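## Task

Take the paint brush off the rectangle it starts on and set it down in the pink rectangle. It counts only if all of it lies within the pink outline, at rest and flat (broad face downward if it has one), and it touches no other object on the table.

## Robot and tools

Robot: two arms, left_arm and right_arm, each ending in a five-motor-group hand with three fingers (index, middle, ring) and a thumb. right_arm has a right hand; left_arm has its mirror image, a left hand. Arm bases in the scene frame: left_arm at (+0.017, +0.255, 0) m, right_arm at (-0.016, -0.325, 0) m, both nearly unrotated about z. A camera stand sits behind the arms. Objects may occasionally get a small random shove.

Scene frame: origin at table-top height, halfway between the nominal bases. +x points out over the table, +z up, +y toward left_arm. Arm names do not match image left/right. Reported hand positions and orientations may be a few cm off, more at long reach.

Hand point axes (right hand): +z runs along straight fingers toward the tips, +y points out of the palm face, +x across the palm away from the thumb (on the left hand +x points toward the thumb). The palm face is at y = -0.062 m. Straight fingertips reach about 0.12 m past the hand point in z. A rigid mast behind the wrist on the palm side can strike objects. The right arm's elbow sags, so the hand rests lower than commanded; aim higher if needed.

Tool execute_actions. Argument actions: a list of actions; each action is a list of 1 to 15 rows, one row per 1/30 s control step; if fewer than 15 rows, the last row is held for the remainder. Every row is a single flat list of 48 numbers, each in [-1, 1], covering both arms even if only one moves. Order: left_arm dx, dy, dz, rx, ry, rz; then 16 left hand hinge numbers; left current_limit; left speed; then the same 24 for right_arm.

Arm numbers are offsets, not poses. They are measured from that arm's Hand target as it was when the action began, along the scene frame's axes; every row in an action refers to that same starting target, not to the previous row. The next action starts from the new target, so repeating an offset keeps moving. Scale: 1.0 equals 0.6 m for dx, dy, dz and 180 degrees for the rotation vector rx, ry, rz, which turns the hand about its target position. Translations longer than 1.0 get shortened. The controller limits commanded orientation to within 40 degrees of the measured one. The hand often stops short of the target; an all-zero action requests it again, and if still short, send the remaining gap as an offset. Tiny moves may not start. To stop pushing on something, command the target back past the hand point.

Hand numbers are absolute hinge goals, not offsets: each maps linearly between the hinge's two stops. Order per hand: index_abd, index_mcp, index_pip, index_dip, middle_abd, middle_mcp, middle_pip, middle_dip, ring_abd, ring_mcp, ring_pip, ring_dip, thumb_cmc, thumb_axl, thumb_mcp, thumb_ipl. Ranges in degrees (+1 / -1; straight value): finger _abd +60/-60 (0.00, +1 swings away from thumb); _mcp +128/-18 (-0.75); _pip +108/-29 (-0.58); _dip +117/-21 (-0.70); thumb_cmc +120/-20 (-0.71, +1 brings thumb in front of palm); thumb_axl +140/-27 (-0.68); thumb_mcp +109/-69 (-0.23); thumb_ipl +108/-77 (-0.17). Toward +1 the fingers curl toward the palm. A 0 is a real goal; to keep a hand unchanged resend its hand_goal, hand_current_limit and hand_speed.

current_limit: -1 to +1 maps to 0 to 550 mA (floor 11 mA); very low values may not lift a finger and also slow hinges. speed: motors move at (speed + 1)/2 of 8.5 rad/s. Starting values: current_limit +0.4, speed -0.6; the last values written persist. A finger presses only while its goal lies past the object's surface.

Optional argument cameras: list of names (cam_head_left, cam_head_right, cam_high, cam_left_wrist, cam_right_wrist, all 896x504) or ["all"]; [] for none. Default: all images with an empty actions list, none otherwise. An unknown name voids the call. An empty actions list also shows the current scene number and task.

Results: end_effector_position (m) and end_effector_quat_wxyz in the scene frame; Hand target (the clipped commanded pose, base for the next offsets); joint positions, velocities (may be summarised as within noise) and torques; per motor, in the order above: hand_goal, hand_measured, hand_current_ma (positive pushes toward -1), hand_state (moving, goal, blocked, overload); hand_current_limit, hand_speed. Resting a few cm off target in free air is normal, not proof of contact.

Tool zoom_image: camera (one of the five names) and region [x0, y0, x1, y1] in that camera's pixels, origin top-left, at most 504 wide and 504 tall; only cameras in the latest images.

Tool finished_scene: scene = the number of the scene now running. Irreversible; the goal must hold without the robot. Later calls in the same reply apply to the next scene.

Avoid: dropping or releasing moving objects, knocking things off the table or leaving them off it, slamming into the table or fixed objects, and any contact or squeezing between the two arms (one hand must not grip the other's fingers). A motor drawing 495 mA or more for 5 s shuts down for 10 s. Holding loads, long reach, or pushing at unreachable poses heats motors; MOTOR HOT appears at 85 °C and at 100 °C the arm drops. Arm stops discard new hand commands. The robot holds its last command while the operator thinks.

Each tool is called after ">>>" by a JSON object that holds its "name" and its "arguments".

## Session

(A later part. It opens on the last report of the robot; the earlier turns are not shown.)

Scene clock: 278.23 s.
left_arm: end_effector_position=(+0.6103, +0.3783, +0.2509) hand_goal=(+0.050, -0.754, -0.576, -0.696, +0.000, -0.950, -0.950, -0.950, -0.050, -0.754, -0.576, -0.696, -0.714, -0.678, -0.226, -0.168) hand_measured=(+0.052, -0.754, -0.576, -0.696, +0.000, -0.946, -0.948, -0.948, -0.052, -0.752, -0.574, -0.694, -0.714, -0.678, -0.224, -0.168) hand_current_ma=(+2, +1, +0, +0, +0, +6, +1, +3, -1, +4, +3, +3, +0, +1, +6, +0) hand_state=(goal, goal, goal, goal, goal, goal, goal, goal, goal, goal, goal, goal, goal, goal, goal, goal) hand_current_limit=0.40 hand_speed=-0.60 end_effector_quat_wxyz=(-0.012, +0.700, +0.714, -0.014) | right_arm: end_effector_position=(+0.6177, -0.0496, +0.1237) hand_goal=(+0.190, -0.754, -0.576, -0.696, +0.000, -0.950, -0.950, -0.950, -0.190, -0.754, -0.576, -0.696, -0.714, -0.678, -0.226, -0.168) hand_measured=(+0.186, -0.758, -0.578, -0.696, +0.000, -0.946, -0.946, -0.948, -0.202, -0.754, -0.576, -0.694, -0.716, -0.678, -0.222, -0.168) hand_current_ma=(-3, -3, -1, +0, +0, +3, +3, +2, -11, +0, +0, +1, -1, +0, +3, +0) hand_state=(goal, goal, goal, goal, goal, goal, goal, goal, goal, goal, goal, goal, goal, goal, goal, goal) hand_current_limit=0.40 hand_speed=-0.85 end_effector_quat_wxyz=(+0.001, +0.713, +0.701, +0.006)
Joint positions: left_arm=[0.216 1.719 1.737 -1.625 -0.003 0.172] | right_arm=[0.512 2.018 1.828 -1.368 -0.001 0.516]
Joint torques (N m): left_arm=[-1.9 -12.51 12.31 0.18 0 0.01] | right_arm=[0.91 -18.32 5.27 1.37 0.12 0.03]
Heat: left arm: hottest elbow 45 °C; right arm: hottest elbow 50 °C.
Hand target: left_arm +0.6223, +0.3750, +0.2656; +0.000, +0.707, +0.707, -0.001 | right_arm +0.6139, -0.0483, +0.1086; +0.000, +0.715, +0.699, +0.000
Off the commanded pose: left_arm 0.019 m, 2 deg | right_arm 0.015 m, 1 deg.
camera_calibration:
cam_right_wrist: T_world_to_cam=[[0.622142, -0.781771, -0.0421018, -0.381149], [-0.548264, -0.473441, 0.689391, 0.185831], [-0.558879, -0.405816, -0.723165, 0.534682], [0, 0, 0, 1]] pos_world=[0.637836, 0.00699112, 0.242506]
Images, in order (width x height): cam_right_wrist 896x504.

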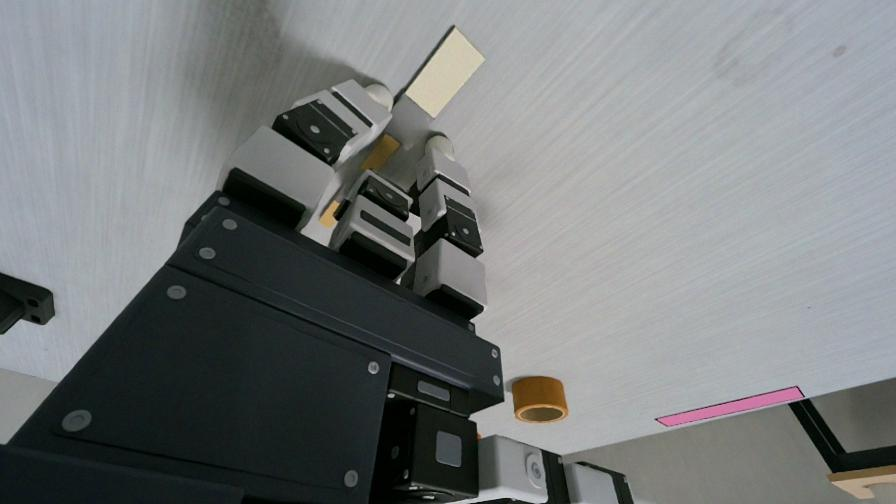

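>>> {"name": "execute_actions", "arguments": {"actions": [[[0,0,0,0,0,0, 0.05,-0.754,-0.576,-0.696,0,-0.95,-0.95,-0.95,-0.05,-0.754,-0.576,-0.696,-0.714,-0.678,-0.226,-0.168,0.4,-0.6, -0.013,0.006,0.05,0,0,0, 0.17,-0.754,-0.576,-0.696,0,-0.95,-0.95,-0.95,-0.17,-0.754,-0.576,-0.696,-0.714,-0.678,-0.226,-0.168,0.4,-0.85]],[[0,0,0,0,0,0, 0.05,-0.754,-0.576,-0.696,0,-0.95,-0.95,-0.95,-0.05,-0.754,-0.576,-0.696,-0.714,-0.678,-0.226,-0.168,0.4,-0.6, 0,0,-0.03,0,0,0, 0.19,-0.754,-0.576,-0.696,0,-0.95,-0.95,-0.95,-0.19,-0.754,-0.576,-0.696,-0.714,-0.678,-0.226,-0.168,0.4,-0.85]],[[0,0,0,0,0,0, 0.05,-0.754,-0.576,-0.696,0,-0.95,-0.95,-0.95,-0.05,-0.754,-0.576,-0.696,-0.714,-0.678,-0.226,-0.168,0.4,-0.6, 0,0,-0.018,0,0,0, 0.2,-0.754,-0.576,-0.696,0,-0.95,-0.95,-0.95,-0.2,-0.754,-0.576,-0.696,-0.714,-0.678,-0.226,-0.168,0.4,-0.9]]]}}

>>> {"name": "execute_actions", "arguments": {"actions": [[[0,0,0,0,0,0, 0.05,-0.754,-0.576,-0.696,0,-0.95,-0.95,-0.95,-0.05,-0.754,-0.576,-0.696,-0.714,-0.678,-0.226,-0.168,0.4,-0.6, 0,0,0,0,0,0, 0.28,-0.754,-0.576,-0.696,0,-0.95,-0.95,-0.95,-0.28,-0.754,-0.576,-0.696,-0.714,-0.678,-0.226,-0.168,0.4,-0.9]],[[0,0,0,0,0,0, 0.05,-0.754,-0.576,-0.696,0,-0.95,-0.95,-0.95,-0.05,-0.754,-0.576,-0.696,-0.714,-0.678,-0.226,-0.168,0.4,-0.6, 0,0,0,0,0,0, 0.42,-0.754,-0.576,-0.696,0,-0.95,-0.95,-0.95,-0.42,-0.754,-0.576,-0.696,-0.714,-0.678,-0.226,-0.168,0.74,-0.88]]], "cameras": ["cam_right_wrist"]}}

>>> {"name": "zoom_image", "arguments": {"camera": "cam_right_wrist", "region": [320, 0, 540, 200]}}

Scene clock: 294.63 s.
left_arm: end_effector_position=(+0.6103, +0.3783, +0.2509) hand_goal=(+0.050, -0.754, -0.576, -0.696, +0.000, -0.950, -0.950, -0.950, -0.050, -0.754, -0.576, -0.696, -0.714, -0.678, -0.226, -0.168) hand_measured=(+0.052, -0.754, -0.576, -0.696, +0.000, -0.946, -0.948, -0.948, -0.052, -0.752, -0.574, -0.694, -0.714, -0.678, -0.224, -0.168) hand_current_ma=(+2, +1, +0, +0, +0, +6, +1, +3, -1, +4, +3, +3, +0, +1, +6, +0) hand_state=(goal, goal, goal, goal, goal, goal, goal, goal, goal, goal, goal, goal, goal, goal, goal, goal) hand_current_limit=0.40 hand_speed=-0.60 end_effector_quat_wxyz=(-0.012, +0.700, +0.714, -0.014) | right_arm: end_effector_position=(+0.6118, -0.0484, +0.1237) hand_goal=(+0.200, -0.754, -0.576, -0.696, +0.000, -0.950, -0.950, -0.950, -0.200, -0.754, -0.576, -0.696, -0.714, -0.678, -0.226, -0.168) hand_measured=(+0.194, -0.756, -0.578, -0.696, +0.000, -0.946, -0.946, -0.948, -0.208, -0.746, -0.570, -0.692, -0.716, -0.678, -0.222, -0.168) hand_current_ma=(-5, -2, -1, +0, +0, +3, +3, +2, -8, +10, +5, +3, -1, +0, +3, +0) hand_state=(goal, goal, goal, goal, goal, goal, goal, goal, goal, goal, goal, goal, goal, goal, goal, goal) hand_current_limit=0.40 hand_speed=-0.90 end_effector_quat_wxyz=(+0.001, +0.715, +0.700, +0.007)
Joint positions: left_arm=[0.216 1.719 1.737 -1.625 -0.003 0.172] | right_arm=[0.519 2.005 1.807 -1.359 -0.001 0.528]
Joint torques (N m): left_arm=[-1.85 -12.57 12.33 0.18 0 0.01] | right_arm=[0.67 -18.08 5.26 1.32 0.13 0.05]
Heat: left arm: hottest elbow 46 °C; right arm: hottest elbow 48 °C.
Hand target: left_arm +0.6223, +0.3750, +0.2656; +0.000, +0.707, +0.707, -0.001 | right_arm +0.6061, -0.0446, +0.1099; +0.000, +0.715, +0.699, +0.000
Off the commanded pose: left_arm 0.019 m, 2 deg | right_arm 0.015 m, 1 deg.

Scene clock: 295.83 s.
left_arm: end_effector_position=(+0.6103, +0.3783, +0.2509) hand_goal=(+0.050, -0.754, -0.576, -0.696, +0.000, -0.950, -0.950, -0.950, -0.050, -0.754, -0.576, -0.696, -0.714, -0.678, -0.226, -0.168) hand_measured=(+0.052, -0.754, -0.576, -0.696, +0.000, -0.946, -0.948, -0.948, -0.052, -0.752, -0.574, -0.694, -0.714, -0.678, -0.224, -0.168) hand_current_ma=(+2, +1, +0, +0, +0, +6, +1, +3, -1, +4, +3, +3, +0, +1, +6, +0) hand_state=(goal, goal, goal, goal, goal, goal, goal, goal, goal, goal, goal, goal, goal, goal, goal, goal) hand_current_limit=0.40 hand_speed=-0.60 end_effector_quat_wxyz=(-0.012, +0.700, +0.714, -0.014) | right_arm: end_effector_position=(+0.6122, -0.0472, +0.1234) hand_goal=(+0.420, -0.754, -0.576, -0.696, +0.000, -0.950, -0.950, -0.950, -0.420, -0.754, -0.576, -0.696, -0.714, -0.678, -0.226, -0.168) hand_measured=(+0.248, -0.756, -0.578, -0.696, +0.000, -0.946, -0.946, -0.948, -0.240, -0.746, -0.572, -0.692, -0.716, -0.678, -0.222, -0.168) hand_current_ma=(-478, -1, -1, +0, +0, +3, +3, +2, +478, +8, +4, +2, -1, +0, +3, +0) hand_state=(blocked, goal, goal, goal, goal, goal, goal, goal, blocked, goal, goal, goal, goal, goal, goal, goal) hand_current_limit=0.74 hand_speed=-0.88 end_effector_quat_wxyz=(+0.002, +0.714, +0.700, +0.009)
Joint positions: left_arm=[0.216 1.719 1.737 -1.625 -0.003 0.172] | right_arm=[0.52 2.005 1.806 -1.354 -0.001 0.528]
Joint torques (N m): left_arm=[-1.85 -12.57 12.31 0.2 -0.01 0.01] | right_arm=[0.5 -18.2 5.31 1.13 0.16 0.06]
Heat: left arm: hottest elbow 46 °C; right arm: hottest elbow 48 °C.
Hand target: left_arm +0.6223, +0.3750, +0.2656; +0.000, +0.707, +0.707, -0.001 | right_arm +0.6061, -0.0447, +0.1098; +0.000, +0.715, +0.699, +0.000
Off the commanded pose: left_arm 0.019 m, 2 deg | right_arm 0.015 m, 1 deg.
camera_calibration:
cam_right_wrist: T_world_to_cam=[[0.619603, -0.783838, -0.0411211, -0.374588], [-0.552758, -0.472936, 0.686142, 0.187309], [-0.557272, -0.402405, -0.726304, 0.531892], [0, 0, 0, 1]] pos_world=[0.63204, 0.00900524, 0.242392]
Images, in order (width x height): cam_right_wrist 896x504.

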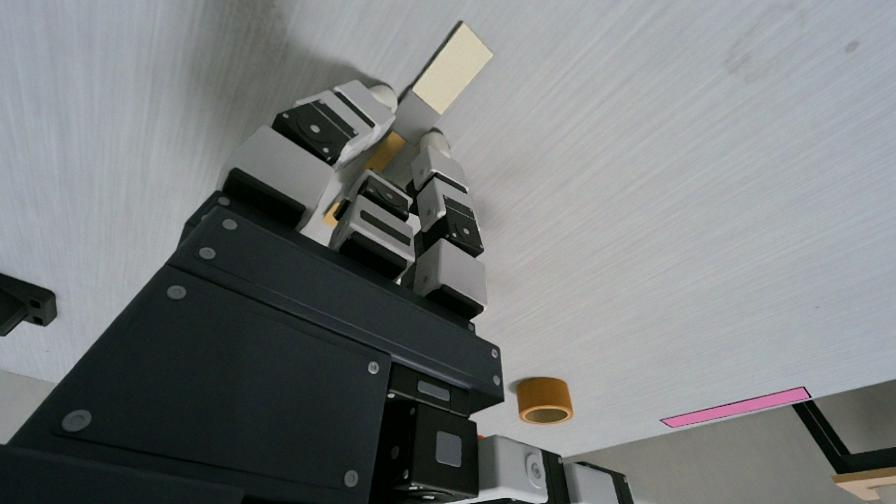

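Scaled by 2.291 from the camera's 896x504 image, which has a finer 1280x720 frame.

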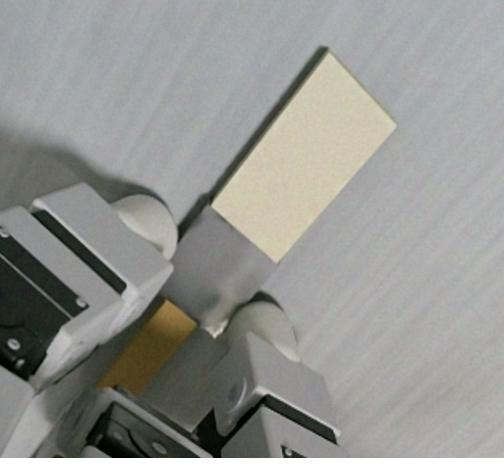

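>>> {"name": "execute_actions", "arguments": {"actions": [[[0,0,0,0,0,0, 0.05,-0.754,-0.576,-0.696,0,-0.95,-0.95,-0.95,-0.05,-0.754,-0.576,-0.696,-0.714,-0.678,-0.226,-0.168,0.4,-0.6, 0,0,0.04,0,0,0, 0.42,-0.754,-0.576,-0.696,0,-0.95,-0.95,-0.95,-0.42,-0.754,-0.576,-0.696,-0.714,-0.678,-0.226,-0.168,0.74,-0.88]],[[0,0,0,0,0,0, 0.05,-0.754,-0.576,-0.696,0,-0.95,-0.95,-0.95,-0.05,-0.754,-0.576,-0.696,-0.714,-0.678,-0.226,-0.168,0.4,-0.6, 0,0,0.04,0,0,0, 0.42,-0.754,-0.576,-0.696,0,-0.95,-0.95,-0.95,-0.42,-0.754,-0.576,-0.696,-0.714,-0.678,-0.226,-0.168,0.74,-0.88]]], "cameras": ["cam_right_wrist"]}}

>>> {"name": "zoom_image", "arguments": {"camera": "cam_right_wrist", "region": [320, 0, 540, 200]}}

Scene clock: 303.03 s.
left_arm: end_effector_position=(+0.6103, +0.3783, +0.2509) hand_goal=(+0.050, -0.754, -0.576, -0.696, +0.000, -0.950, -0.950, -0.950, -0.050, -0.754, -0.576, -0.696, -0.714, -0.678, -0.226, -0.168) hand_measured=(+0.052, -0.754, -0.576, -0.696, +0.000, -0.946, -0.948, -0.948, -0.052, -0.752, -0.574, -0.694, -0.714, -0.678, -0.224, -0.168) hand_current_ma=(+2, +1, +0, +0, +0, +6, +1, +3, -1, +4, +3, +3, +0, +1, +6, +0) hand_state=(goal, goal, goal, goal, goal, goal, goal, goal, goal, goal, goal, goal, goal, goal, goal, goal) hand_current_limit=0.40 hand_speed=-0.60 end_effector_quat_wxyz=(-0.012, +0.700, +0.714, -0.014) | right_arm: end_effector_position=(+0.5949, -0.0539, +0.1234) hand_goal=(+0.420, -0.754, -0.576, -0.696, +0.000, -0.950, -0.950, -0.950, -0.420, -0.754, -0.576, -0.696, -0.714, -0.678, -0.226, -0.168) hand_measured=(+0.260, -0.764, -0.582, -0.698, +0.000, -0.946, -0.946, -0.948, -0.240, -0.722, -0.556, -0.688, -0.716, -0.678, -0.222, -0.168) hand_current_ma=(-476, -12, -5, -1, +0, +3, +3, +2, +478, +60, +30, +8, -1, +0, +3, +0) hand_state=(blocked, goal, goal, goal, goal, goal, goal, goal, blocked, blocked, blocked, goal, goal, goal, goal, goal) hand_current_limit=0.74 hand_speed=-0.88 end_effector_quat_wxyz=(-0.009, +0.713, +0.701, -0.028)
Joint positions: left_arm=[0.216 1.719 1.737 -1.625 -0.003 0.172] | right_arm=[0.523 2.004 1.817 -1.443 -0.002 0.528]
Joint torques (N m): left_arm=[-1.85 -12.51 12.31 0.18 0 0.01] | right_arm=[0.85 -20.6 10.15 0.27 0.17 0.07]
Heat: left arm: hottest elbow 46 °C; right arm: hottest elbow 47 °C.
Hand target: left_arm +0.6223, +0.3750, +0.2656; +0.000, +0.707, +0.707, -0.001 | right_arm +0.6062, -0.0447, +0.1580; +0.000, +0.715, +0.699, +0.000
Off the commanded pose: left_arm 0.019 m, 2 deg | right_arm 0.037 m, 3 deg.
camera_calibration:
cam_right_wrist: T_world_to_cam=[[0.619037, -0.783446, -0.0548169, -0.367139], [-0.502716, -0.448909, 0.738754, 0.139589], [-0.603382, -0.429759, -0.671742, 0.538869], [0, 0, 0, 1]] pos_world=[0.62259, 0.00661284, 0.238733]
Images, in order (width x height): cam_right_wrist 896x504.

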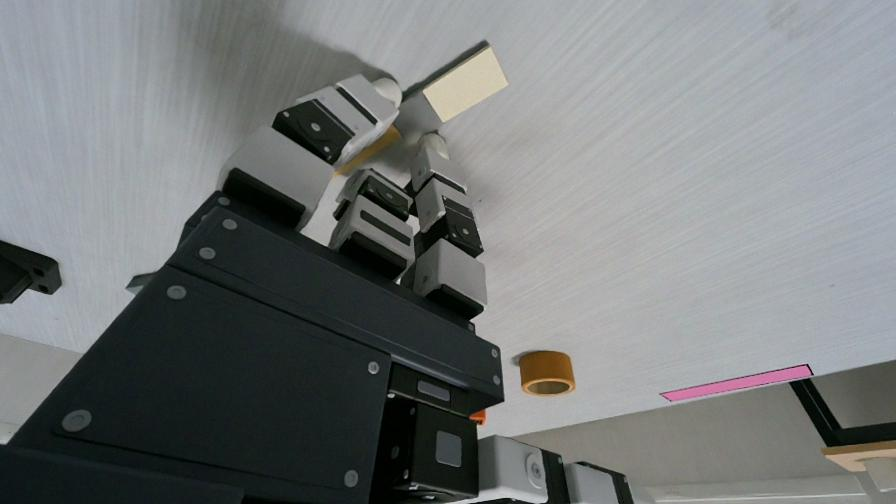

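Scaled by 2.291 from the camera's 896x504 image, which has a finer 1280x720 frame.

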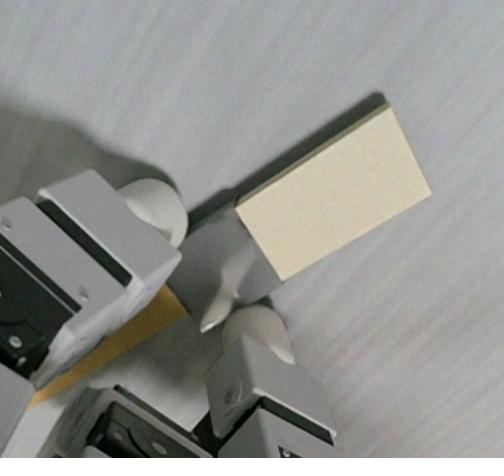

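>>> {"name": "execute_actions", "arguments": {"actions": [[[0,0,0,0,0,0, 0.05,-0.754,-0.576,-0.696,0,-0.95,-0.95,-0.95,-0.05,-0.754,-0.576,-0.696,-0.714,-0.678,-0.226,-0.168,0.4,-0.6, 0,0,0,0,0,0, 0.3,-0.754,-0.576,-0.696,0,-0.95,-0.95,-0.95,-0.3,-0.754,-0.576,-0.696,-0.714,-0.678,-0.226,-0.168,0.2,-0.9]],[[0,0,0,0,0,0, 0.05,-0.754,-0.576,-0.696,0,-0.95,-0.95,-0.95,-0.05,-0.754,-0.576,-0.696,-0.714,-0.678,-0.226,-0.168,0.4,-0.6, 0,0,0.01,0,0,0, 0.13,-0.754,-0.576,-0.696,0,-0.95,-0.95,-0.95,-0.13,-0.754,-0.576,-0.696,-0.714,-0.678,-0.226,-0.168,0.4,-0.85]],[[0,0,0,0,0,0, 0.05,-0.754,-0.576,-0.696,0,-0.95,-0.95,-0.95,-0.05,-0.754,-0.576,-0.696,-0.714,-0.678,-0.226,-0.168,0.4,-0.6, 0,0,0.04,0,0,0, 0.1,-0.754,-0.576,-0.696,0,-0.95,-0.95,-0.95,-0.1,-0.754,-0.576,-0.696,-0.714,-0.678,-0.226,-0.168,0.4,-0.85]]], "cameras": ["cam_right_wrist"]}}

>>> {"name": "zoom_image", "arguments": {"camera": "cam_right_wrist", "region": [320, 0, 600, 220]}}

Scene clock: 320.97 s.
left_arm: end_effector_position=(+0.6103, +0.3783, +0.2509) hand_goal=(+0.050, -0.754, -0.576, -0.696, +0.000, -0.950, -0.950, -0.950, -0.050, -0.754, -0.576, -0.696, -0.714, -0.678, -0.226, -0.168) hand_measured=(+0.052, -0.754, -0.576, -0.696, +0.000, -0.946, -0.948, -0.948, -0.052, -0.752, -0.574, -0.694, -0.714, -0.678, -0.224, -0.168) hand_current_ma=(+2, +1, +0, +0, +0, +6, +1, +3, -1, +4, +3, +3, +0, +1, +6, +0) hand_state=(goal, goal, goal, goal, goal, goal, goal, goal, goal, goal, goal, goal, goal, goal, goal, goal) hand_current_limit=0.40 hand_speed=-0.60 end_effector_quat_wxyz=(-0.012, +0.700, +0.714, -0.014) | right_arm: end_effector_position=(+0.5970, -0.0528, +0.1568) hand_goal=(+0.100, -0.754, -0.576, -0.696, +0.000, -0.950, -0.950, -0.950, -0.100, -0.754, -0.576, -0.696, -0.714, -0.678, -0.226, -0.168) hand_measured=(+0.102, -0.754, -0.578, -0.698, +0.000, -0.946, -0.946, -0.948, -0.102, -0.748, -0.572, -0.694, -0.716, -0.678, -0.222, -0.168) hand_current_ma=(+1, +0, -1, -1, +0, +3, +3, +2, -2, +6, +3, +2, -1, +0, +3, +0) hand_state=(goal, goal, goal, goal, goal, goal, goal, goal, goal, goal, goal, goal, goal, goal, goal, goal) hand_current_limit=0.40 hand_speed=-0.85 end_effector_quat_wxyz=(-0.008, +0.713, +0.701, -0.026)
Joint positions: left_arm=[0.216 1.719 1.737 -1.625 -0.003 0.172] | right_arm=[0.523 1.993 1.886 -1.518 -0.002 0.528]
Joint torques (N m): left_arm=[-1.85 -12.51 12.3 0.18 0 0.01] | right_arm=[0.91 -20.07 10.22 0.21 0.18 0.05]
Heat: left arm: hottest elbow 46 °C; right arm: hottest elbow 50 °C.
Hand target: left_arm +0.6223, +0.3750, +0.2656; +0.000, +0.707, +0.707, -0.001 | right_arm +0.6061, -0.0447, +0.1878; +0.000, +0.715, +0.699, +0.000
Off the commanded pose: left_arm 0.019 m, 2 deg | right_arm 0.033 m, 3 deg.
camera_calibration:
cam_right_wrist: T_world_to_cam=[[0.61935, -0.783258, -0.0539682, -0.365957], [-0.50632, -0.451009, 0.735004, 0.118991], [-0.600038, -0.427899, -0.675912, 0.561795], [0, 0, 0, 1]] pos_world=[0.624001, 0.0074188, 0.272515]
Images, in order (width x height): cam_right_wrist 896x504.

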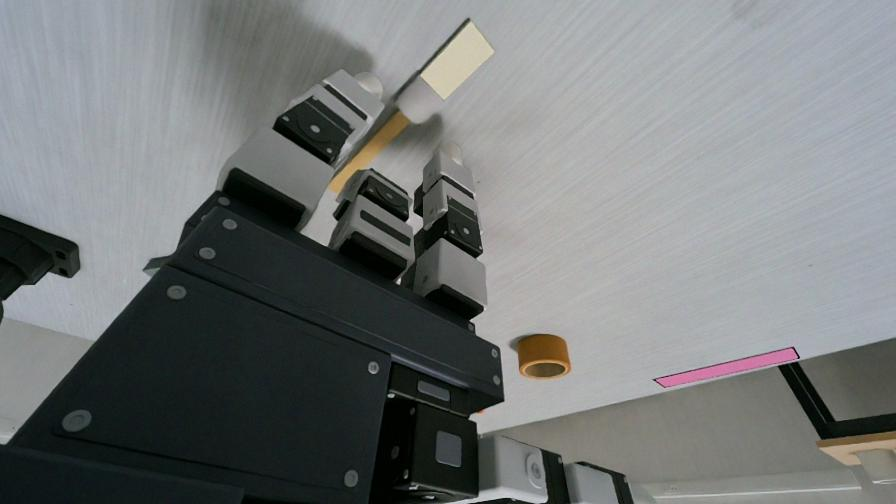

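Scaled by 1.800 from the camera's 896x504 image, which has a finer 1280x720 frame.

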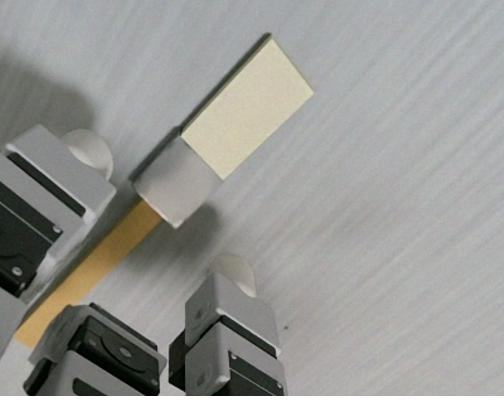

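>>> {"name": "execute_actions", "arguments": {"actions": [[[0,0,0,0,0,0, 0.05,-0.754,-0.576,-0.696,0,-0.95,-0.95,-0.95,-0.05,-0.754,-0.576,-0.696,-0.714,-0.678,-0.226,-0.168,0.4,-0.6, -0.0335,-0.034,-0.01,0,0,-0.033, 0.1,-0.754,-0.576,-0.696,0,-0.95,-0.95,-0.95,-0.1,-0.754,-0.576,-0.696,-0.714,-0.678,-0.226,-0.168,0.4,-0.85]],[[0,0,0,0,0,0, 0.05,-0.754,-0.576,-0.696,0,-0.95,-0.95,-0.95,-0.05,-0.754,-0.576,-0.696,-0.714,-0.678,-0.226,-0.168,0.4,-0.6, 0,0,-0.05,0,0,0, 0.1,-0.754,-0.576,-0.696,0,-0.95,-0.95,-0.95,-0.1,-0.754,-0.576,-0.696,-0.714,-0.678,-0.226,-0.168,0.4,-0.85]],[[0,0,0,0,0,0, 0.05,-0.754,-0.576,-0.696,0,-0.95,-0.95,-0.95,-0.05,-0.754,-0.576,-0.696,-0.714,-0.678,-0.226,-0.168,0.4,-0.6, 0,0,-0.045,0,0,0, 0.12,-0.754,-0.576,-0.696,0,-0.95,-0.95,-0.95,-0.12,-0.754,-0.576,-0.696,-0.714,-0.678,-0.226,-0.168,0.4,-0.85]]], "cameras": ["cam_right_wrist"]}}

>>> {"name": "zoom_image", "arguments": {"camera": "cam_right_wrist", "region": [320, 0, 540, 200]}}

Scene clock: 337.40 s.
left_arm: end_effector_position=(+0.6103, +0.3783, +0.2509) hand_goal=(+0.050, -0.754, -0.576, -0.696, +0.000, -0.950, -0.950, -0.950, -0.050, -0.754, -0.576, -0.696, -0.714, -0.678, -0.226, -0.168) hand_measured=(+0.052, -0.754, -0.576, -0.696, +0.000, -0.946, -0.948, -0.948, -0.052, -0.752, -0.574, -0.694, -0.714, -0.678, -0.224, -0.168) hand_current_ma=(+2, +1, +0, +0, +0, +6, +1, +3, -1, +4, +3, +3, +0, +1, +6, +0) hand_state=(goal, goal, goal, goal, goal, goal, goal, goal, goal, goal, goal, goal, goal, goal, goal, goal) hand_current_limit=0.40 hand_speed=-0.60 end_effector_quat_wxyz=(-0.012, +0.700, +0.714, -0.014) | right_arm: end_effector_position=(+0.5859, -0.0657, +0.1338) hand_goal=(+0.120, -0.754, -0.576, -0.696, +0.000, -0.950, -0.950, -0.950, -0.120, -0.754, -0.576, -0.696, -0.714, -0.678, -0.226, -0.168) hand_measured=(+0.116, -0.754, -0.578, -0.698, +0.000, -0.946, -0.946, -0.948, -0.114, -0.748, -0.572, -0.694, -0.716, -0.678, -0.222, -0.168) hand_current_ma=(-2, +0, -1, -1, +0, +3, +3, +2, +3, +5, +3, +2, -1, +0, +3, +0) hand_state=(goal, goal, goal, goal, goal, goal, goal, goal, goal, goal, goal, goal, goal, goal, goal, goal) hand_current_limit=0.40 hand_speed=-0.85 end_effector_quat_wxyz=(-0.001, +0.747, +0.665, +0.003)
Joint positions: left_arm=[0.216 1.719 1.737 -1.625 -0.003 0.172] | right_arm=[0.523 1.937 1.73 -1.359 -0.002 0.627]
Joint torques (N m): left_arm=[-1.85 -12.51 12.31 0.21 -0.01 0] | right_arm=[0.62 -17.14 6.39 1.05 0.16 0.06]
Heat: left arm: hottest elbow 46 °C; right arm: hottest elbow 51 °C.
Hand target: left_arm +0.6223, +0.3750, +0.2656; +0.000, +0.707, +0.707, -0.001 | right_arm +0.5860, -0.0651, +0.1249; +0.000, +0.751, +0.661, +0.000
Off the commanded pose: left_arm 0.019 m, 2 deg | right_arm 0.009 m, 1 deg.
camera_calibration:
cam_right_wrist: T_world_to_cam=[[0.541035, -0.839786, -0.0451631, -0.329417], [-0.586875, -0.415471, 0.694954, 0.17942], [-0.602377, -0.34949, -0.717634, 0.546096], [0, 0, 0, 1]] pos_world=[0.612479, -0.0112407, 0.252331]
Images, in order (width x height): cam_right_wrist 896x504.

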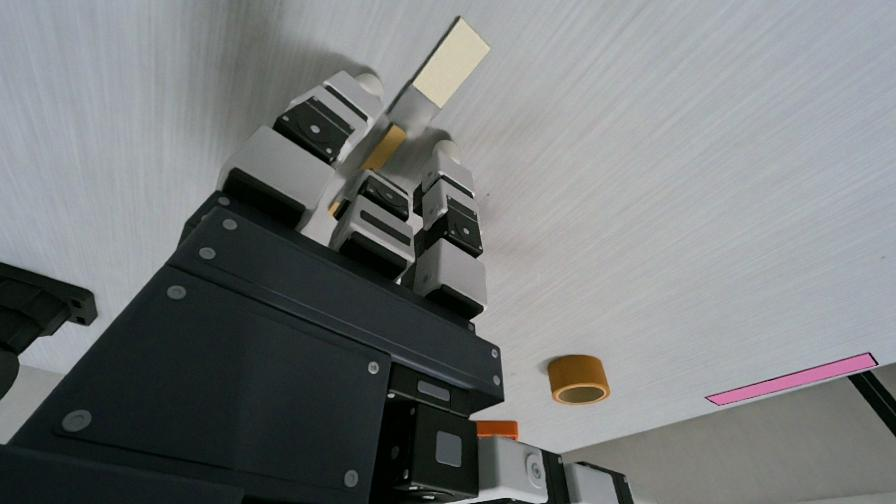

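Scaled by 2.291 from the camera's 896x504 image, which has a finer 1280x720 frame.

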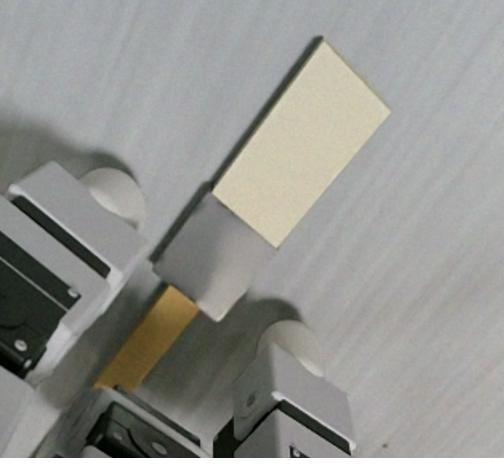

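>>> {"name": "execute_actions", "arguments": {"actions": [[[0,0,0,0,0,0, 0.05,-0.754,-0.576,-0.696,0,-0.95,-0.95,-0.95,-0.05,-0.754,-0.576,-0.696,-0.714,-0.678,-0.226,-0.168,0.4,-0.6, 0,0.009,-0.01,0,0,0, 0.16,-0.754,-0.576,-0.696,0,-0.95,-0.95,-0.95,-0.16,-0.754,-0.576,-0.696,-0.714,-0.678,-0.226,-0.168,0.4,-0.8]],[[0,0,0,0,0,0, 0.05,-0.754,-0.576,-0.696,0,-0.95,-0.95,-0.95,-0.05,-0.754,-0.576,-0.696,-0.714,-0.678,-0.226,-0.168,0.4,-0.6, 0,0,-0.009,0,0,0, 0.19,-0.754,-0.576,-0.696,0,-0.95,-0.95,-0.95,-0.19,-0.754,-0.576,-0.696,-0.714,-0.678,-0.226,-0.168,0.4,-0.85]]], "cameras": ["cam_right_wrist"]}}

>>> {"name": "zoom_image", "arguments": {"camera": "cam_right_wrist", "region": [320, 0, 540, 200]}}

Scene clock: 347.37 s.
left_arm: end_effector_position=(+0.6103, +0.3783, +0.2509) hand_goal=(+0.050, -0.754, -0.576, -0.696, +0.000, -0.950, -0.950, -0.950, -0.050, -0.754, -0.576, -0.696, -0.714, -0.678, -0.226, -0.168) hand_measured=(+0.052, -0.754, -0.576, -0.696, +0.000, -0.946, -0.948, -0.948, -0.052, -0.752, -0.574, -0.694, -0.714, -0.678, -0.224, -0.168) hand_current_ma=(+2, +1, +0, +0, +0, +6, +1, +3, -1, +4, +3, +3, +0, +1, +6, +0) hand_state=(goal, goal, goal, goal, goal, goal, goal, goal, goal, goal, goal, goal, goal, goal, goal, goal) hand_current_limit=0.40 hand_speed=-0.60 end_effector_quat_wxyz=(-0.012, +0.700, +0.714, -0.014) | right_arm: end_effector_position=(+0.5882, -0.0646, +0.1268) hand_goal=(+0.190, -0.754, -0.576, -0.696, +0.000, -0.950, -0.950, -0.950, -0.190, -0.754, -0.576, -0.696, -0.714, -0.678, -0.226, -0.168) hand_measured=(+0.186, -0.754, -0.578, -0.698, +0.000, -0.946, -0.946, -0.948, -0.184, -0.748, -0.572, -0.694, -0.716, -0.678, -0.222, -0.168) hand_current_ma=(-3, +0, -1, -1, +0, +3, +3, +2, +4, +5, +3, +2, -1, +0, +3, +0) hand_state=(goal, goal, goal, goal, goal, goal, goal, goal, goal, goal, goal, goal, goal, goal, goal, goal) hand_current_limit=0.40 hand_speed=-0.85 end_effector_quat_wxyz=(+0.000, +0.749, +0.662, +0.006)
Joint positions: left_arm=[0.216 1.719 1.737 -1.625 -0.003 0.172] | right_arm=[0.523 1.944 1.722 -1.336 -0.002 0.635]
Joint torques (N m): left_arm=[-1.85 -12.51 12.3 0.2 0 0.01] | right_arm=[0.67 -16.67 6.22 1.24 0.2 0.04]
Heat: left arm: hottest elbow 46 °C; right arm: hottest elbow 50 °C.
Hand target: left_arm +0.6223, +0.3750, +0.2656; +0.000, +0.707, +0.707, -0.001 | right_arm +0.5860, -0.0596, +0.1135; +0.000, +0.750, +0.661, +0.000
Off the commanded pose: left_arm 0.019 m, 2 deg | right_arm 0.014 m, 1 deg.
camera_calibration:
cam_right_wrist: T_world_to_cam=[[0.535216, -0.843524, -0.0448465, -0.326983], [-0.594191, -0.413686, 0.689783, 0.191163], [-0.600401, -0.342535, -0.722626, 0.54279], [0, 0, 0, 1]] pos_world=[0.614485, -0.0108117, 0.245709]
Images, in order (width x height): cam_right_wrist 896x504.

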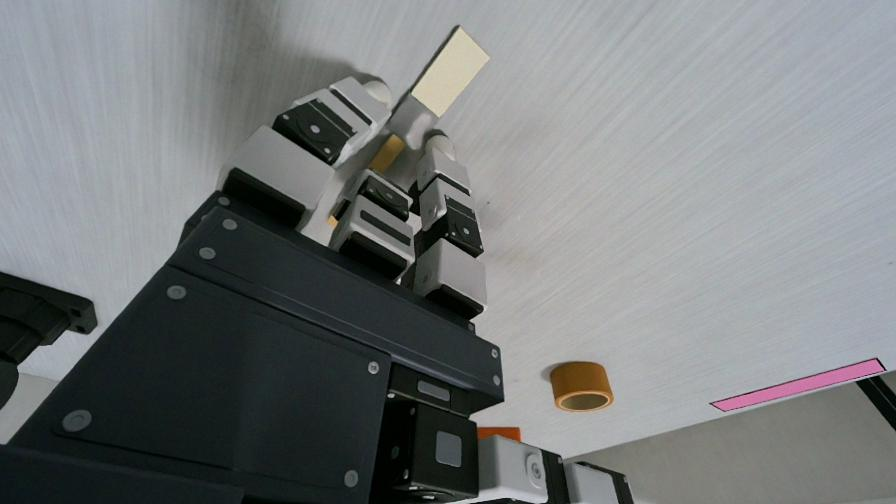

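Scaled by 2.291 from the camera's 896x504 image, which has a finer 1280x720 frame.

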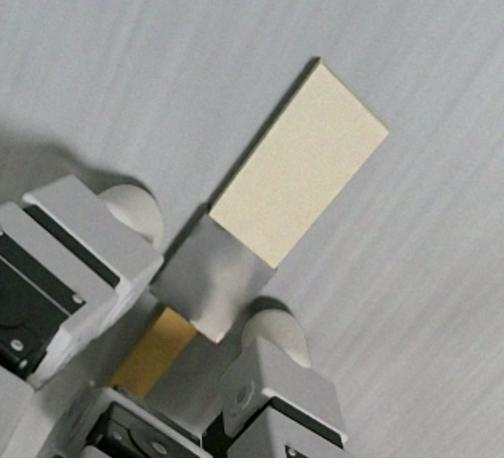

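>>> {"name": "execute_actions", "arguments": {"actions": [[[0,0,0,0,0,0, 0.05,-0.754,-0.576,-0.696,0,-0.95,-0.95,-0.95,-0.05,-0.754,-0.576,-0.696,-0.714,-0.678,-0.226,-0.168,0.4,-0.6, -0.015,0.005,0,0,0,0, 0.19,-0.754,-0.576,-0.696,0,-0.95,-0.95,-0.95,-0.19,-0.754,-0.576,-0.696,-0.714,-0.678,-0.226,-0.168,0.4,-0.8]]]}}

Scene clock: 353.37 s.
left_arm: end_effector_position=(+0.6103, +0.3783, +0.2509) hand_goal=(+0.050, -0.754, -0.576, -0.696, +0.000, -0.950, -0.950, -0.950, -0.050, -0.754, -0.576, -0.696, -0.714, -0.678, -0.226, -0.168) hand_measured=(+0.052, -0.754, -0.576, -0.696, +0.000, -0.946, -0.948, -0.948, -0.052, -0.752, -0.574, -0.694, -0.714, -0.678, -0.224, -0.168) hand_current_ma=(+2, +1, +0, +0, +0, +6, +1, +3, -1, +4, +3, +3, +0, +1, +6, +0) hand_state=(goal, goal, goal, goal, goal, goal, goal, goal, goal, goal, goal, goal, goal, goal, goal, goal) hand_current_limit=0.40 hand_speed=-0.60 end_effector_quat_wxyz=(-0.012, +0.700, +0.714, -0.014) | right_arm: end_effector_position=(+0.5847, -0.0608, +0.1239) hand_goal=(+0.190, -0.754, -0.576, -0.696, +0.000, -0.950, -0.950, -0.950, -0.190, -0.754, -0.576, -0.696, -0.714, -0.678, -0.226, -0.168) hand_measured=(+0.184, -0.752, -0.578, -0.698, +0.000, -0.946, -0.946, -0.948, -0.204, -0.744, -0.570, -0.694, -0.716, -0.678, -0.222, -0.168) hand_current_ma=(-4, +1, -1, -1, +0, +3, +3, +2, -14, +11, +4, +2, -1, +0, +3, +0) hand_state=(goal, goal, goal, goal, goal, goal, goal, goal, goal, goal, goal, goal, goal, goal, goal, goal) hand_current_limit=0.40 hand_speed=-0.80 end_effector_quat_wxyz=(+0.002, +0.750, +0.661, +0.006)
Joint positions: left_arm=[0.216 1.719 1.737 -1.625 -0.003 0.172] | right_arm=[0.533 1.943 1.711 -1.325 0 0.648]
Joint torques (N m): left_arm=[-1.79 -12.57 12.33 0.18 0 0] | right_arm=[0.79 -17.67 5.05 0.92 0.11 0.04]
Heat: left arm: hottest elbow 46 °C; right arm: hottest elbow 49 °C.
Hand target: left_arm +0.6223, +0.3750, +0.2656; +0.000, +0.707, +0.707, -0.001 | right_arm +0.5770, -0.0568, +0.1134; +0.000, +0.751, +0.661, +0.000
Off the commanded pose: left_arm 0.019 m, 2 deg | right_arm 0.014 m, 1 deg.

>>> {"name": "execute_actions", "arguments": {"actions": [[[0,0,0,0,0,0, 0.05,-0.754,-0.576,-0.696,0,-0.95,-0.95,-0.95,-0.05,-0.754,-0.576,-0.696,-0.714,-0.678,-0.226,-0.168,0.4,-0.6, 0,0,0.01,0,0,0, 0.22,-0.754,-0.576,-0.696,0,-0.95,-0.95,-0.95,-0.22,-0.754,-0.576,-0.696,-0.714,-0.678,-0.226,-0.168,0.4,-0.85]],[[0,0,0,0,0,0, 0.05,-0.754,-0.576,-0.696,0,-0.95,-0.95,-0.95,-0.05,-0.754,-0.576,-0.696,-0.714,-0.678,-0.226,-0.168,0.4,-0.6, 0,0,0,0,0,0, 0.28,-0.754,-0.576,-0.696,0,-0.95,-0.95,-0.95,-0.28,-0.754,-0.576,-0.696,-0.714,-0.678,-0.226,-0.168,0.4,-0.9]],[[0,0,0,0,0,0, 0.05,-0.754,-0.576,-0.696,0,-0.95,-0.95,-0.95,-0.05,-0.754,-0.576,-0.696,-0.714,-0.678,-0.226,-0.168,0.4,-0.6, 0,0,0,0,0,0, 0.4,-0.754,-0.576,-0.696,0,-0.95,-0.95,-0.95,-0.4,-0.754,-0.576,-0.696,-0.714,-0.678,-0.226,-0.168,0.5,-0.9]]]}}

>>> {"name": "execute_actions", "arguments": {"actions": [[[0,0,0,0,0,0, 0.05,-0.754,-0.576,-0.696,0,-0.95,-0.95,-0.95,-0.05,-0.754,-0.576,-0.696,-0.714,-0.678,-0.226,-0.168,0.4,-0.6, 0.01,0,0.05,0,0,0, 0.4,-0.754,-0.576,-0.696,0,-0.95,-0.95,-0.95,-0.4,-0.754,-0.576,-0.696,-0.714,-0.678,-0.226,-0.168,0.55,-0.9]],[[0,0,0,0,0,0, 0.05,-0.754,-0.576,-0.696,0,-0.95,-0.95,-0.95,-0.05,-0.754,-0.576,-0.696,-0.714,-0.678,-0.226,-0.168,0.4,-0.6, 0.01,0,0.05,0,0,0, 0.4,-0.754,-0.576,-0.696,0,-0.95,-0.95,-0.95,-0.4,-0.754,-0.576,-0.696,-0.714,-0.678,-0.226,-0.168,0.55,-0.9]]], "cameras": ["cam_right_wrist"]}}

>>> {"name": "zoom_image", "arguments": {"camera": "cam_right_wrist", "region": [320, 0, 540, 200]}}

Scene clock: 371.63 s.
left_arm: end_effector_position=(+0.6103, +0.3783, +0.2509) hand_goal=(+0.050, -0.754, -0.576, -0.696, +0.000, -0.950, -0.950, -0.950, -0.050, -0.754, -0.576, -0.696, -0.714, -0.678, -0.226, -0.168) hand_measured=(+0.052, -0.754, -0.576, -0.696, +0.000, -0.946, -0.948, -0.948, -0.052, -0.752, -0.574, -0.694, -0.714, -0.678, -0.224, -0.168) hand_current_ma=(+2, +1, +0, +0, +0, +6, +1, +3, -1, +4, +3, +3, +0, +1, +6, +0) hand_state=(goal, goal, goal, goal, goal, goal, goal, goal, goal, goal, goal, goal, goal, goal, goal, goal) hand_current_limit=0.40 hand_speed=-0.60 end_effector_quat_wxyz=(-0.012, +0.700, +0.714, -0.014) | right_arm: end_effector_position=(+0.5841, -0.0594, +0.1239) hand_goal=(+0.400, -0.754, -0.576, -0.696, +0.000, -0.950, -0.950, -0.950, -0.400, -0.754, -0.576, -0.696, -0.714, -0.678, -0.226, -0.168) hand_measured=(+0.258, -0.762, -0.580, -0.698, +0.000, -0.946, -0.946, -0.948, -0.232, -0.738, -0.566, -0.692, -0.716, -0.678, -0.222, -0.168) hand_current_ma=(-401, -9, -4, -1, +0, +3, +3, +2, +412, +24, +10, +2, -1, +0, +3, +0) hand_state=(blocked, goal, goal, goal, goal, goal, goal, goal, blocked, goal, goal, goal, goal, goal, goal, goal) hand_current_limit=0.50 hand_speed=-0.90 end_effector_quat_wxyz=(+0.002, +0.750, +0.662, +0.006)
Joint positions: left_arm=[0.216 1.719 1.737 -1.625 -0.003 0.172] | right_arm=[0.535 1.943 1.711 -1.325 0 0.648]
Joint torques (N m): left_arm=[-1.9 -12.51 12.3 0.21 0 0.01] | right_arm=[0.97 -18.08 5.85 0.57 0.07 0.04]
Heat: left arm: hottest elbow 47 °C; right arm: hottest elbow 47 °C.
Hand target: left_arm +0.6223, +0.3750, +0.2656; +0.000, +0.707, +0.707, -0.001 | right_arm +0.5770, -0.0567, +0.1194; +0.000, +0.750, +0.661, +0.000
Off the commanded pose: left_arm 0.019 m, 2 deg | right_arm 0.009 m, 1 deg.

Scene clock: 372.90 s.
left_arm: end_effector_position=(+0.6103, +0.3783, +0.2509) hand_goal=(+0.050, -0.754, -0.576, -0.696, +0.000, -0.950, -0.950, -0.950, -0.050, -0.754, -0.576, -0.696, -0.714, -0.678, -0.226, -0.168) hand_measured=(+0.052, -0.754, -0.576, -0.696, +0.000, -0.946, -0.948, -0.948, -0.052, -0.752, -0.574, -0.694, -0.714, -0.678, -0.224, -0.168) hand_current_ma=(+2, +1, +0, +0, +0, +6, +1, +3, -1, +4, +3, +3, +0, +1, +6, +0) hand_state=(goal, goal, goal, goal, goal, goal, goal, goal, goal, goal, goal, goal, goal, goal, goal, goal) hand_current_limit=0.40 hand_speed=-0.60 end_effector_quat_wxyz=(-0.012, +0.700, +0.714, -0.014) | right_arm: end_effector_position=(+0.5773, -0.0633, +0.1553) hand_goal=(+0.400, -0.754, -0.576, -0.696, +0.000, -0.950, -0.950, -0.950, -0.400, -0.754, -0.576, -0.696, -0.714, -0.678, -0.226, -0.168) hand_measured=(+0.264, -0.766, -0.584, -0.698, +0.000, -0.946, -0.946, -0.948, -0.232, -0.728, -0.560, -0.690, -0.716, -0.678, -0.222, -0.168) hand_current_ma=(-375, -15, -6, -1, +0, +3, +3, +2, +426, +48, +23, +6, -1, +0, +3, +0) hand_state=(blocked, goal, goal, goal, goal, goal, goal, goal, blocked, blocked, goal, goal, goal, goal, goal, goal) hand_current_limit=0.55 hand_speed=-0.90 end_effector_quat_wxyz=(-0.004, +0.750, +0.662, -0.022)
Joint positions: left_arm=[0.216 1.719 1.737 -1.625 -0.003 0.172] | right_arm=[0.535 1.943 1.803 -1.475 0 0.648]
Joint torques (N m): left_arm=[-1.85 -12.51 12.3 0.18 0 0.01] | right_arm=[0.62 -18.37 10.36 0.14 0.08 -0.05]
Heat: left arm: hottest elbow 47 °C; right arm: hottest elbow 47 °C.
Hand target: left_arm +0.6223, +0.3750, +0.2656; +0.000, +0.707, +0.707, -0.001 | right_arm +0.5892, -0.0567, +0.1795; +0.000, +0.751, +0.661, +0.000
Off the commanded pose: left_arm 0.019 m, 2 deg | right_arm 0.028 m, 3 deg.
camera_calibration:
cam_right_wrist: T_world_to_cam=[[0.532136, -0.845485, -0.0445799, -0.317182], [-0.560855, -0.39146, 0.729521, 0.14154], [-0.63425, -0.363201, -0.682504, 0.569344], [0, 0, 0, 1]] pos_world=[0.609274, -0.00597851, 0.271183]
Images, in order (width x height): cam_right_wrist 896x504.

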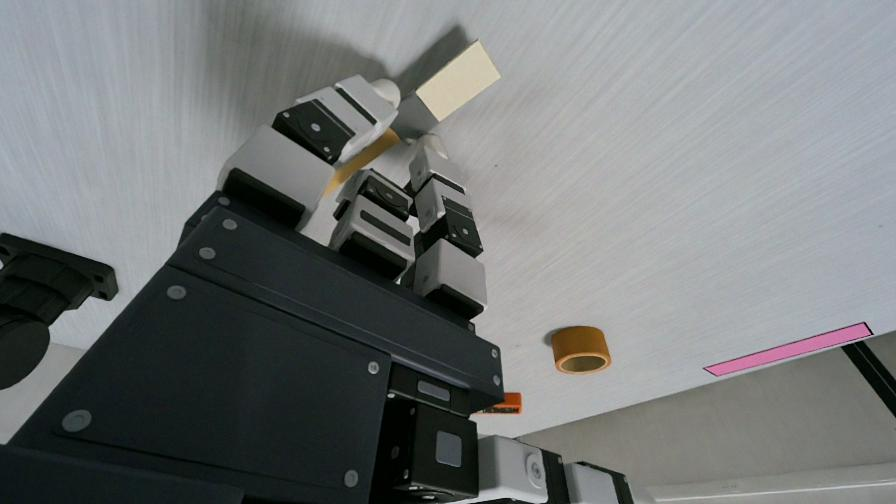

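Scaled by 2.291 from the camera's 896x504 image, which has a finer 1280x720 frame.

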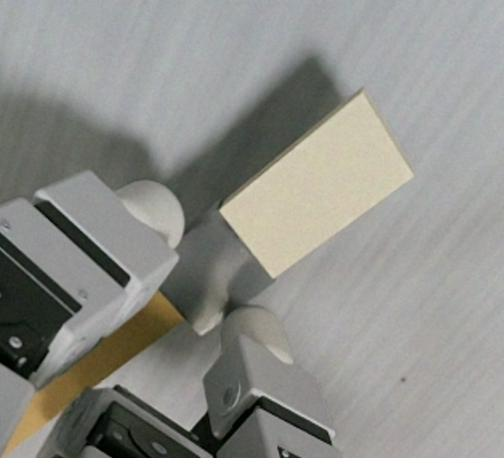

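>>> {"name": "execute_actions", "arguments": {"actions": [[[0,0,0,0,0,0, 0.05,-0.754,-0.576,-0.696,0,-0.95,-0.95,-0.95,-0.05,-0.754,-0.576,-0.696,-0.714,-0.678,-0.226,-0.168,0.4,-0.6, 0,0,0.05,0,0,0, 0.4,-0.754,-0.576,-0.696,0,-0.95,-0.95,-0.95,-0.4,-0.754,-0.576,-0.696,-0.714,-0.678,-0.226,-0.168,0.55,-0.9]],[[0,0,0,0,0,0, 0.05,-0.754,-0.576,-0.696,0,-0.95,-0.95,-0.95,-0.05,-0.754,-0.576,-0.696,-0.714,-0.678,-0.226,-0.168,0.4,-0.6, 0,0,0.04,0,0,0, 0.4,-0.754,-0.576,-0.696,0,-0.95,-0.95,-0.95,-0.4,-0.754,-0.576,-0.696,-0.714,-0.678,-0.226,-0.168,0.55,-0.9]]], "cameras": ["cam_right_wrist","cam_head_right","cam_left_wrist"]}}

>>> {"name": "zoom_image", "arguments": {"camera": "cam_right_wrist", "region": [320, 0, 540, 200]}}

>>> {"name": "zoom_image", "arguments": {"camera": "cam_head_right", "region": [400, 240, 520, 370]}}

Scene clock: 381.87 s.
left_arm: end_effector_position=(+0.6103, +0.3783, +0.2509) hand_goal=(+0.050, -0.754, -0.576, -0.696, +0.000, -0.950, -0.950, -0.950, -0.050, -0.754, -0.576, -0.696, -0.714, -0.678, -0.226, -0.168) hand_measured=(+0.052, -0.754, -0.576, -0.696, +0.000, -0.946, -0.948, -0.948, -0.052, -0.752, -0.574, -0.694, -0.714, -0.678, -0.224, -0.168) hand_current_ma=(+2, +1, +0, +0, +0, +6, +1, +3, -1, +4, +3, +3, +0, +1, +6, +0) hand_state=(goal, goal, goal, goal, goal, goal, goal, goal, goal, goal, goal, goal, goal, goal, goal, goal) hand_current_limit=0.40 hand_speed=-0.60 end_effector_quat_wxyz=(-0.012, +0.700, +0.714, -0.014) | right_arm: end_effector_position=(+0.5797, -0.0620, +0.2068) hand_goal=(+0.400, -0.754, -0.576, -0.696, +0.000, -0.950, -0.950, -0.950, -0.400, -0.754, -0.576, -0.696, -0.714, -0.678, -0.226, -0.168) hand_measured=(+0.264, -0.766, -0.584, -0.698, +0.000, -0.946, -0.946, -0.948, -0.232, -0.728, -0.560, -0.690, -0.716, -0.678, -0.222, -0.168) hand_current_ma=(-375, -15, -7, -1, +0, +3, +3, +2, +426, +48, +23, +6, -1, +0, +3, +0) hand_state=(blocked, goal, goal, goal, goal, goal, goal, goal, blocked, blocked, goal, goal, goal, goal, goal, goal) hand_current_limit=0.55 hand_speed=-0.90 end_effector_quat_wxyz=(-0.005, +0.749, +0.662, -0.024)
Joint positions: left_arm=[0.216 1.719 1.737 -1.625 -0.003 0.172] | right_arm=[0.535 1.943 1.939 -1.615 0 0.648]
Joint torques (N m): left_arm=[-1.85 -12.63 12.31 0.17 0 0.01] | right_arm=[-0.03 -18.96 10.33 0.27 0.11 -0.05]
Heat: left arm: hottest elbow 47 °C; right arm: hottest elbow 49 °C.
Hand target: left_arm +0.6223, +0.3750, +0.2656; +0.000, +0.707, +0.707, -0.001 | right_arm +0.5891, -0.0567, +0.2335; +0.000, +0.751, +0.661, +0.000
Off the commanded pose: left_arm 0.019 m, 2 deg | right_arm 0.029 m, 3 deg.
camera_calibration:
cam_left_wrist: T_world_to_cam=[[-0.621011, -0.781121, 0.0647658, 0.619338], [-0.516652, 0.470085, 0.715605, -0.081935], [-0.58942, 0.410937, -0.695496, 0.504669], [0, 0, 0, 1]] pos_world=[0.639746, 0.314908, 0.369517]
cam_right_wrist: T_world_to_cam=[[0.531985, -0.845574, -0.0446858, -0.314905], [-0.558176, -0.389877, 0.732417, 0.103729], [-0.636735, -0.364692, -0.679388, 0.607226], [0, 0, 0, 1]] pos_world=[0.612066, -0.00438337, 0.322497]
Images, in order (width x height): cam_head_right 896x504, cam_left_wrist 896x504, cam_right_wrist 896x504.

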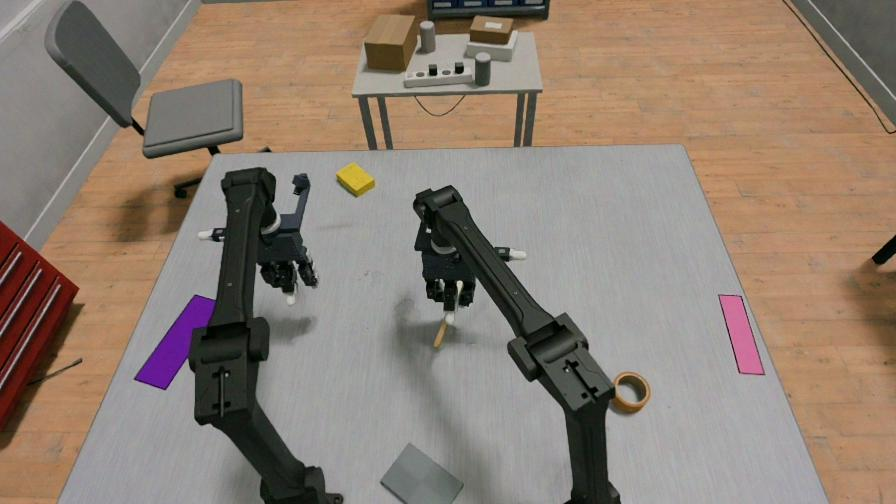

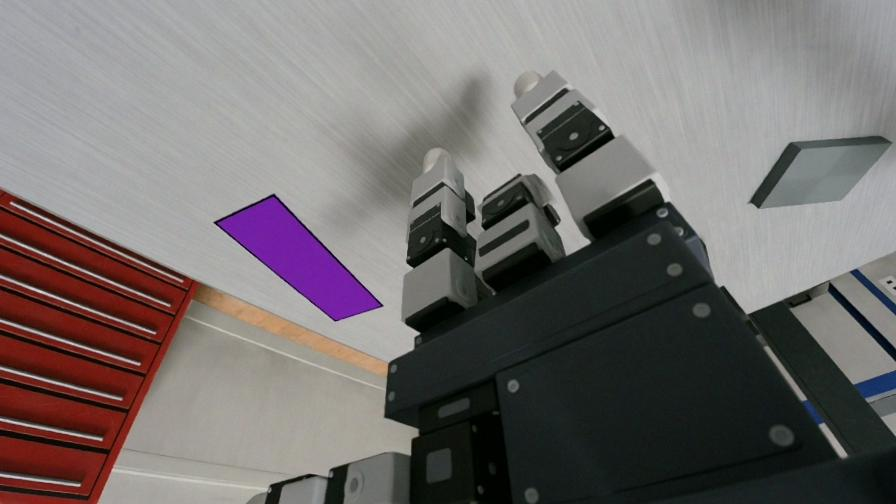

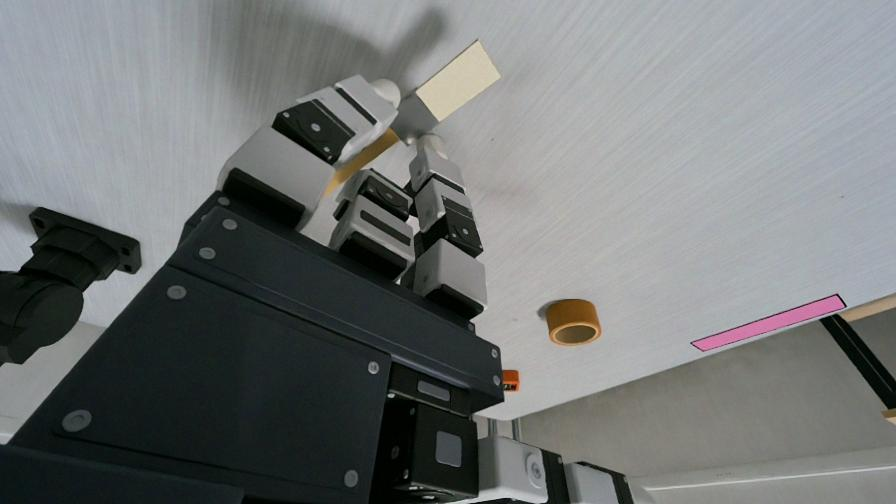

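Scaled by 2.291 from the camera's 896x504 image, which has a finer 1280x720 frame.

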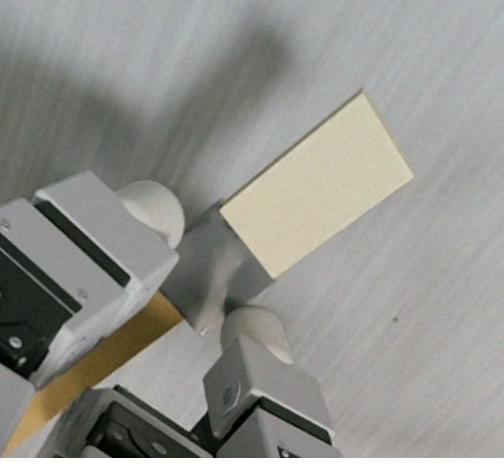

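Scaled by 3.877 from the camera's 896x504 image, which has a finer 1280x720 frame.

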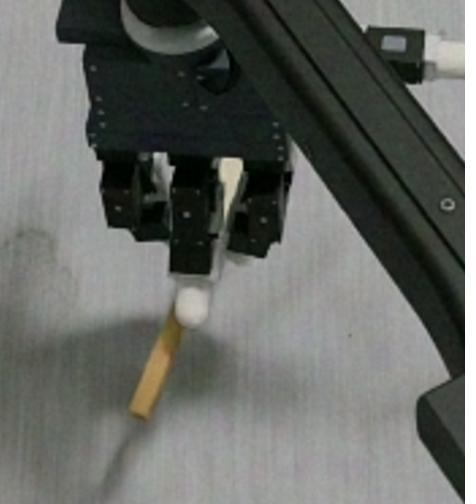

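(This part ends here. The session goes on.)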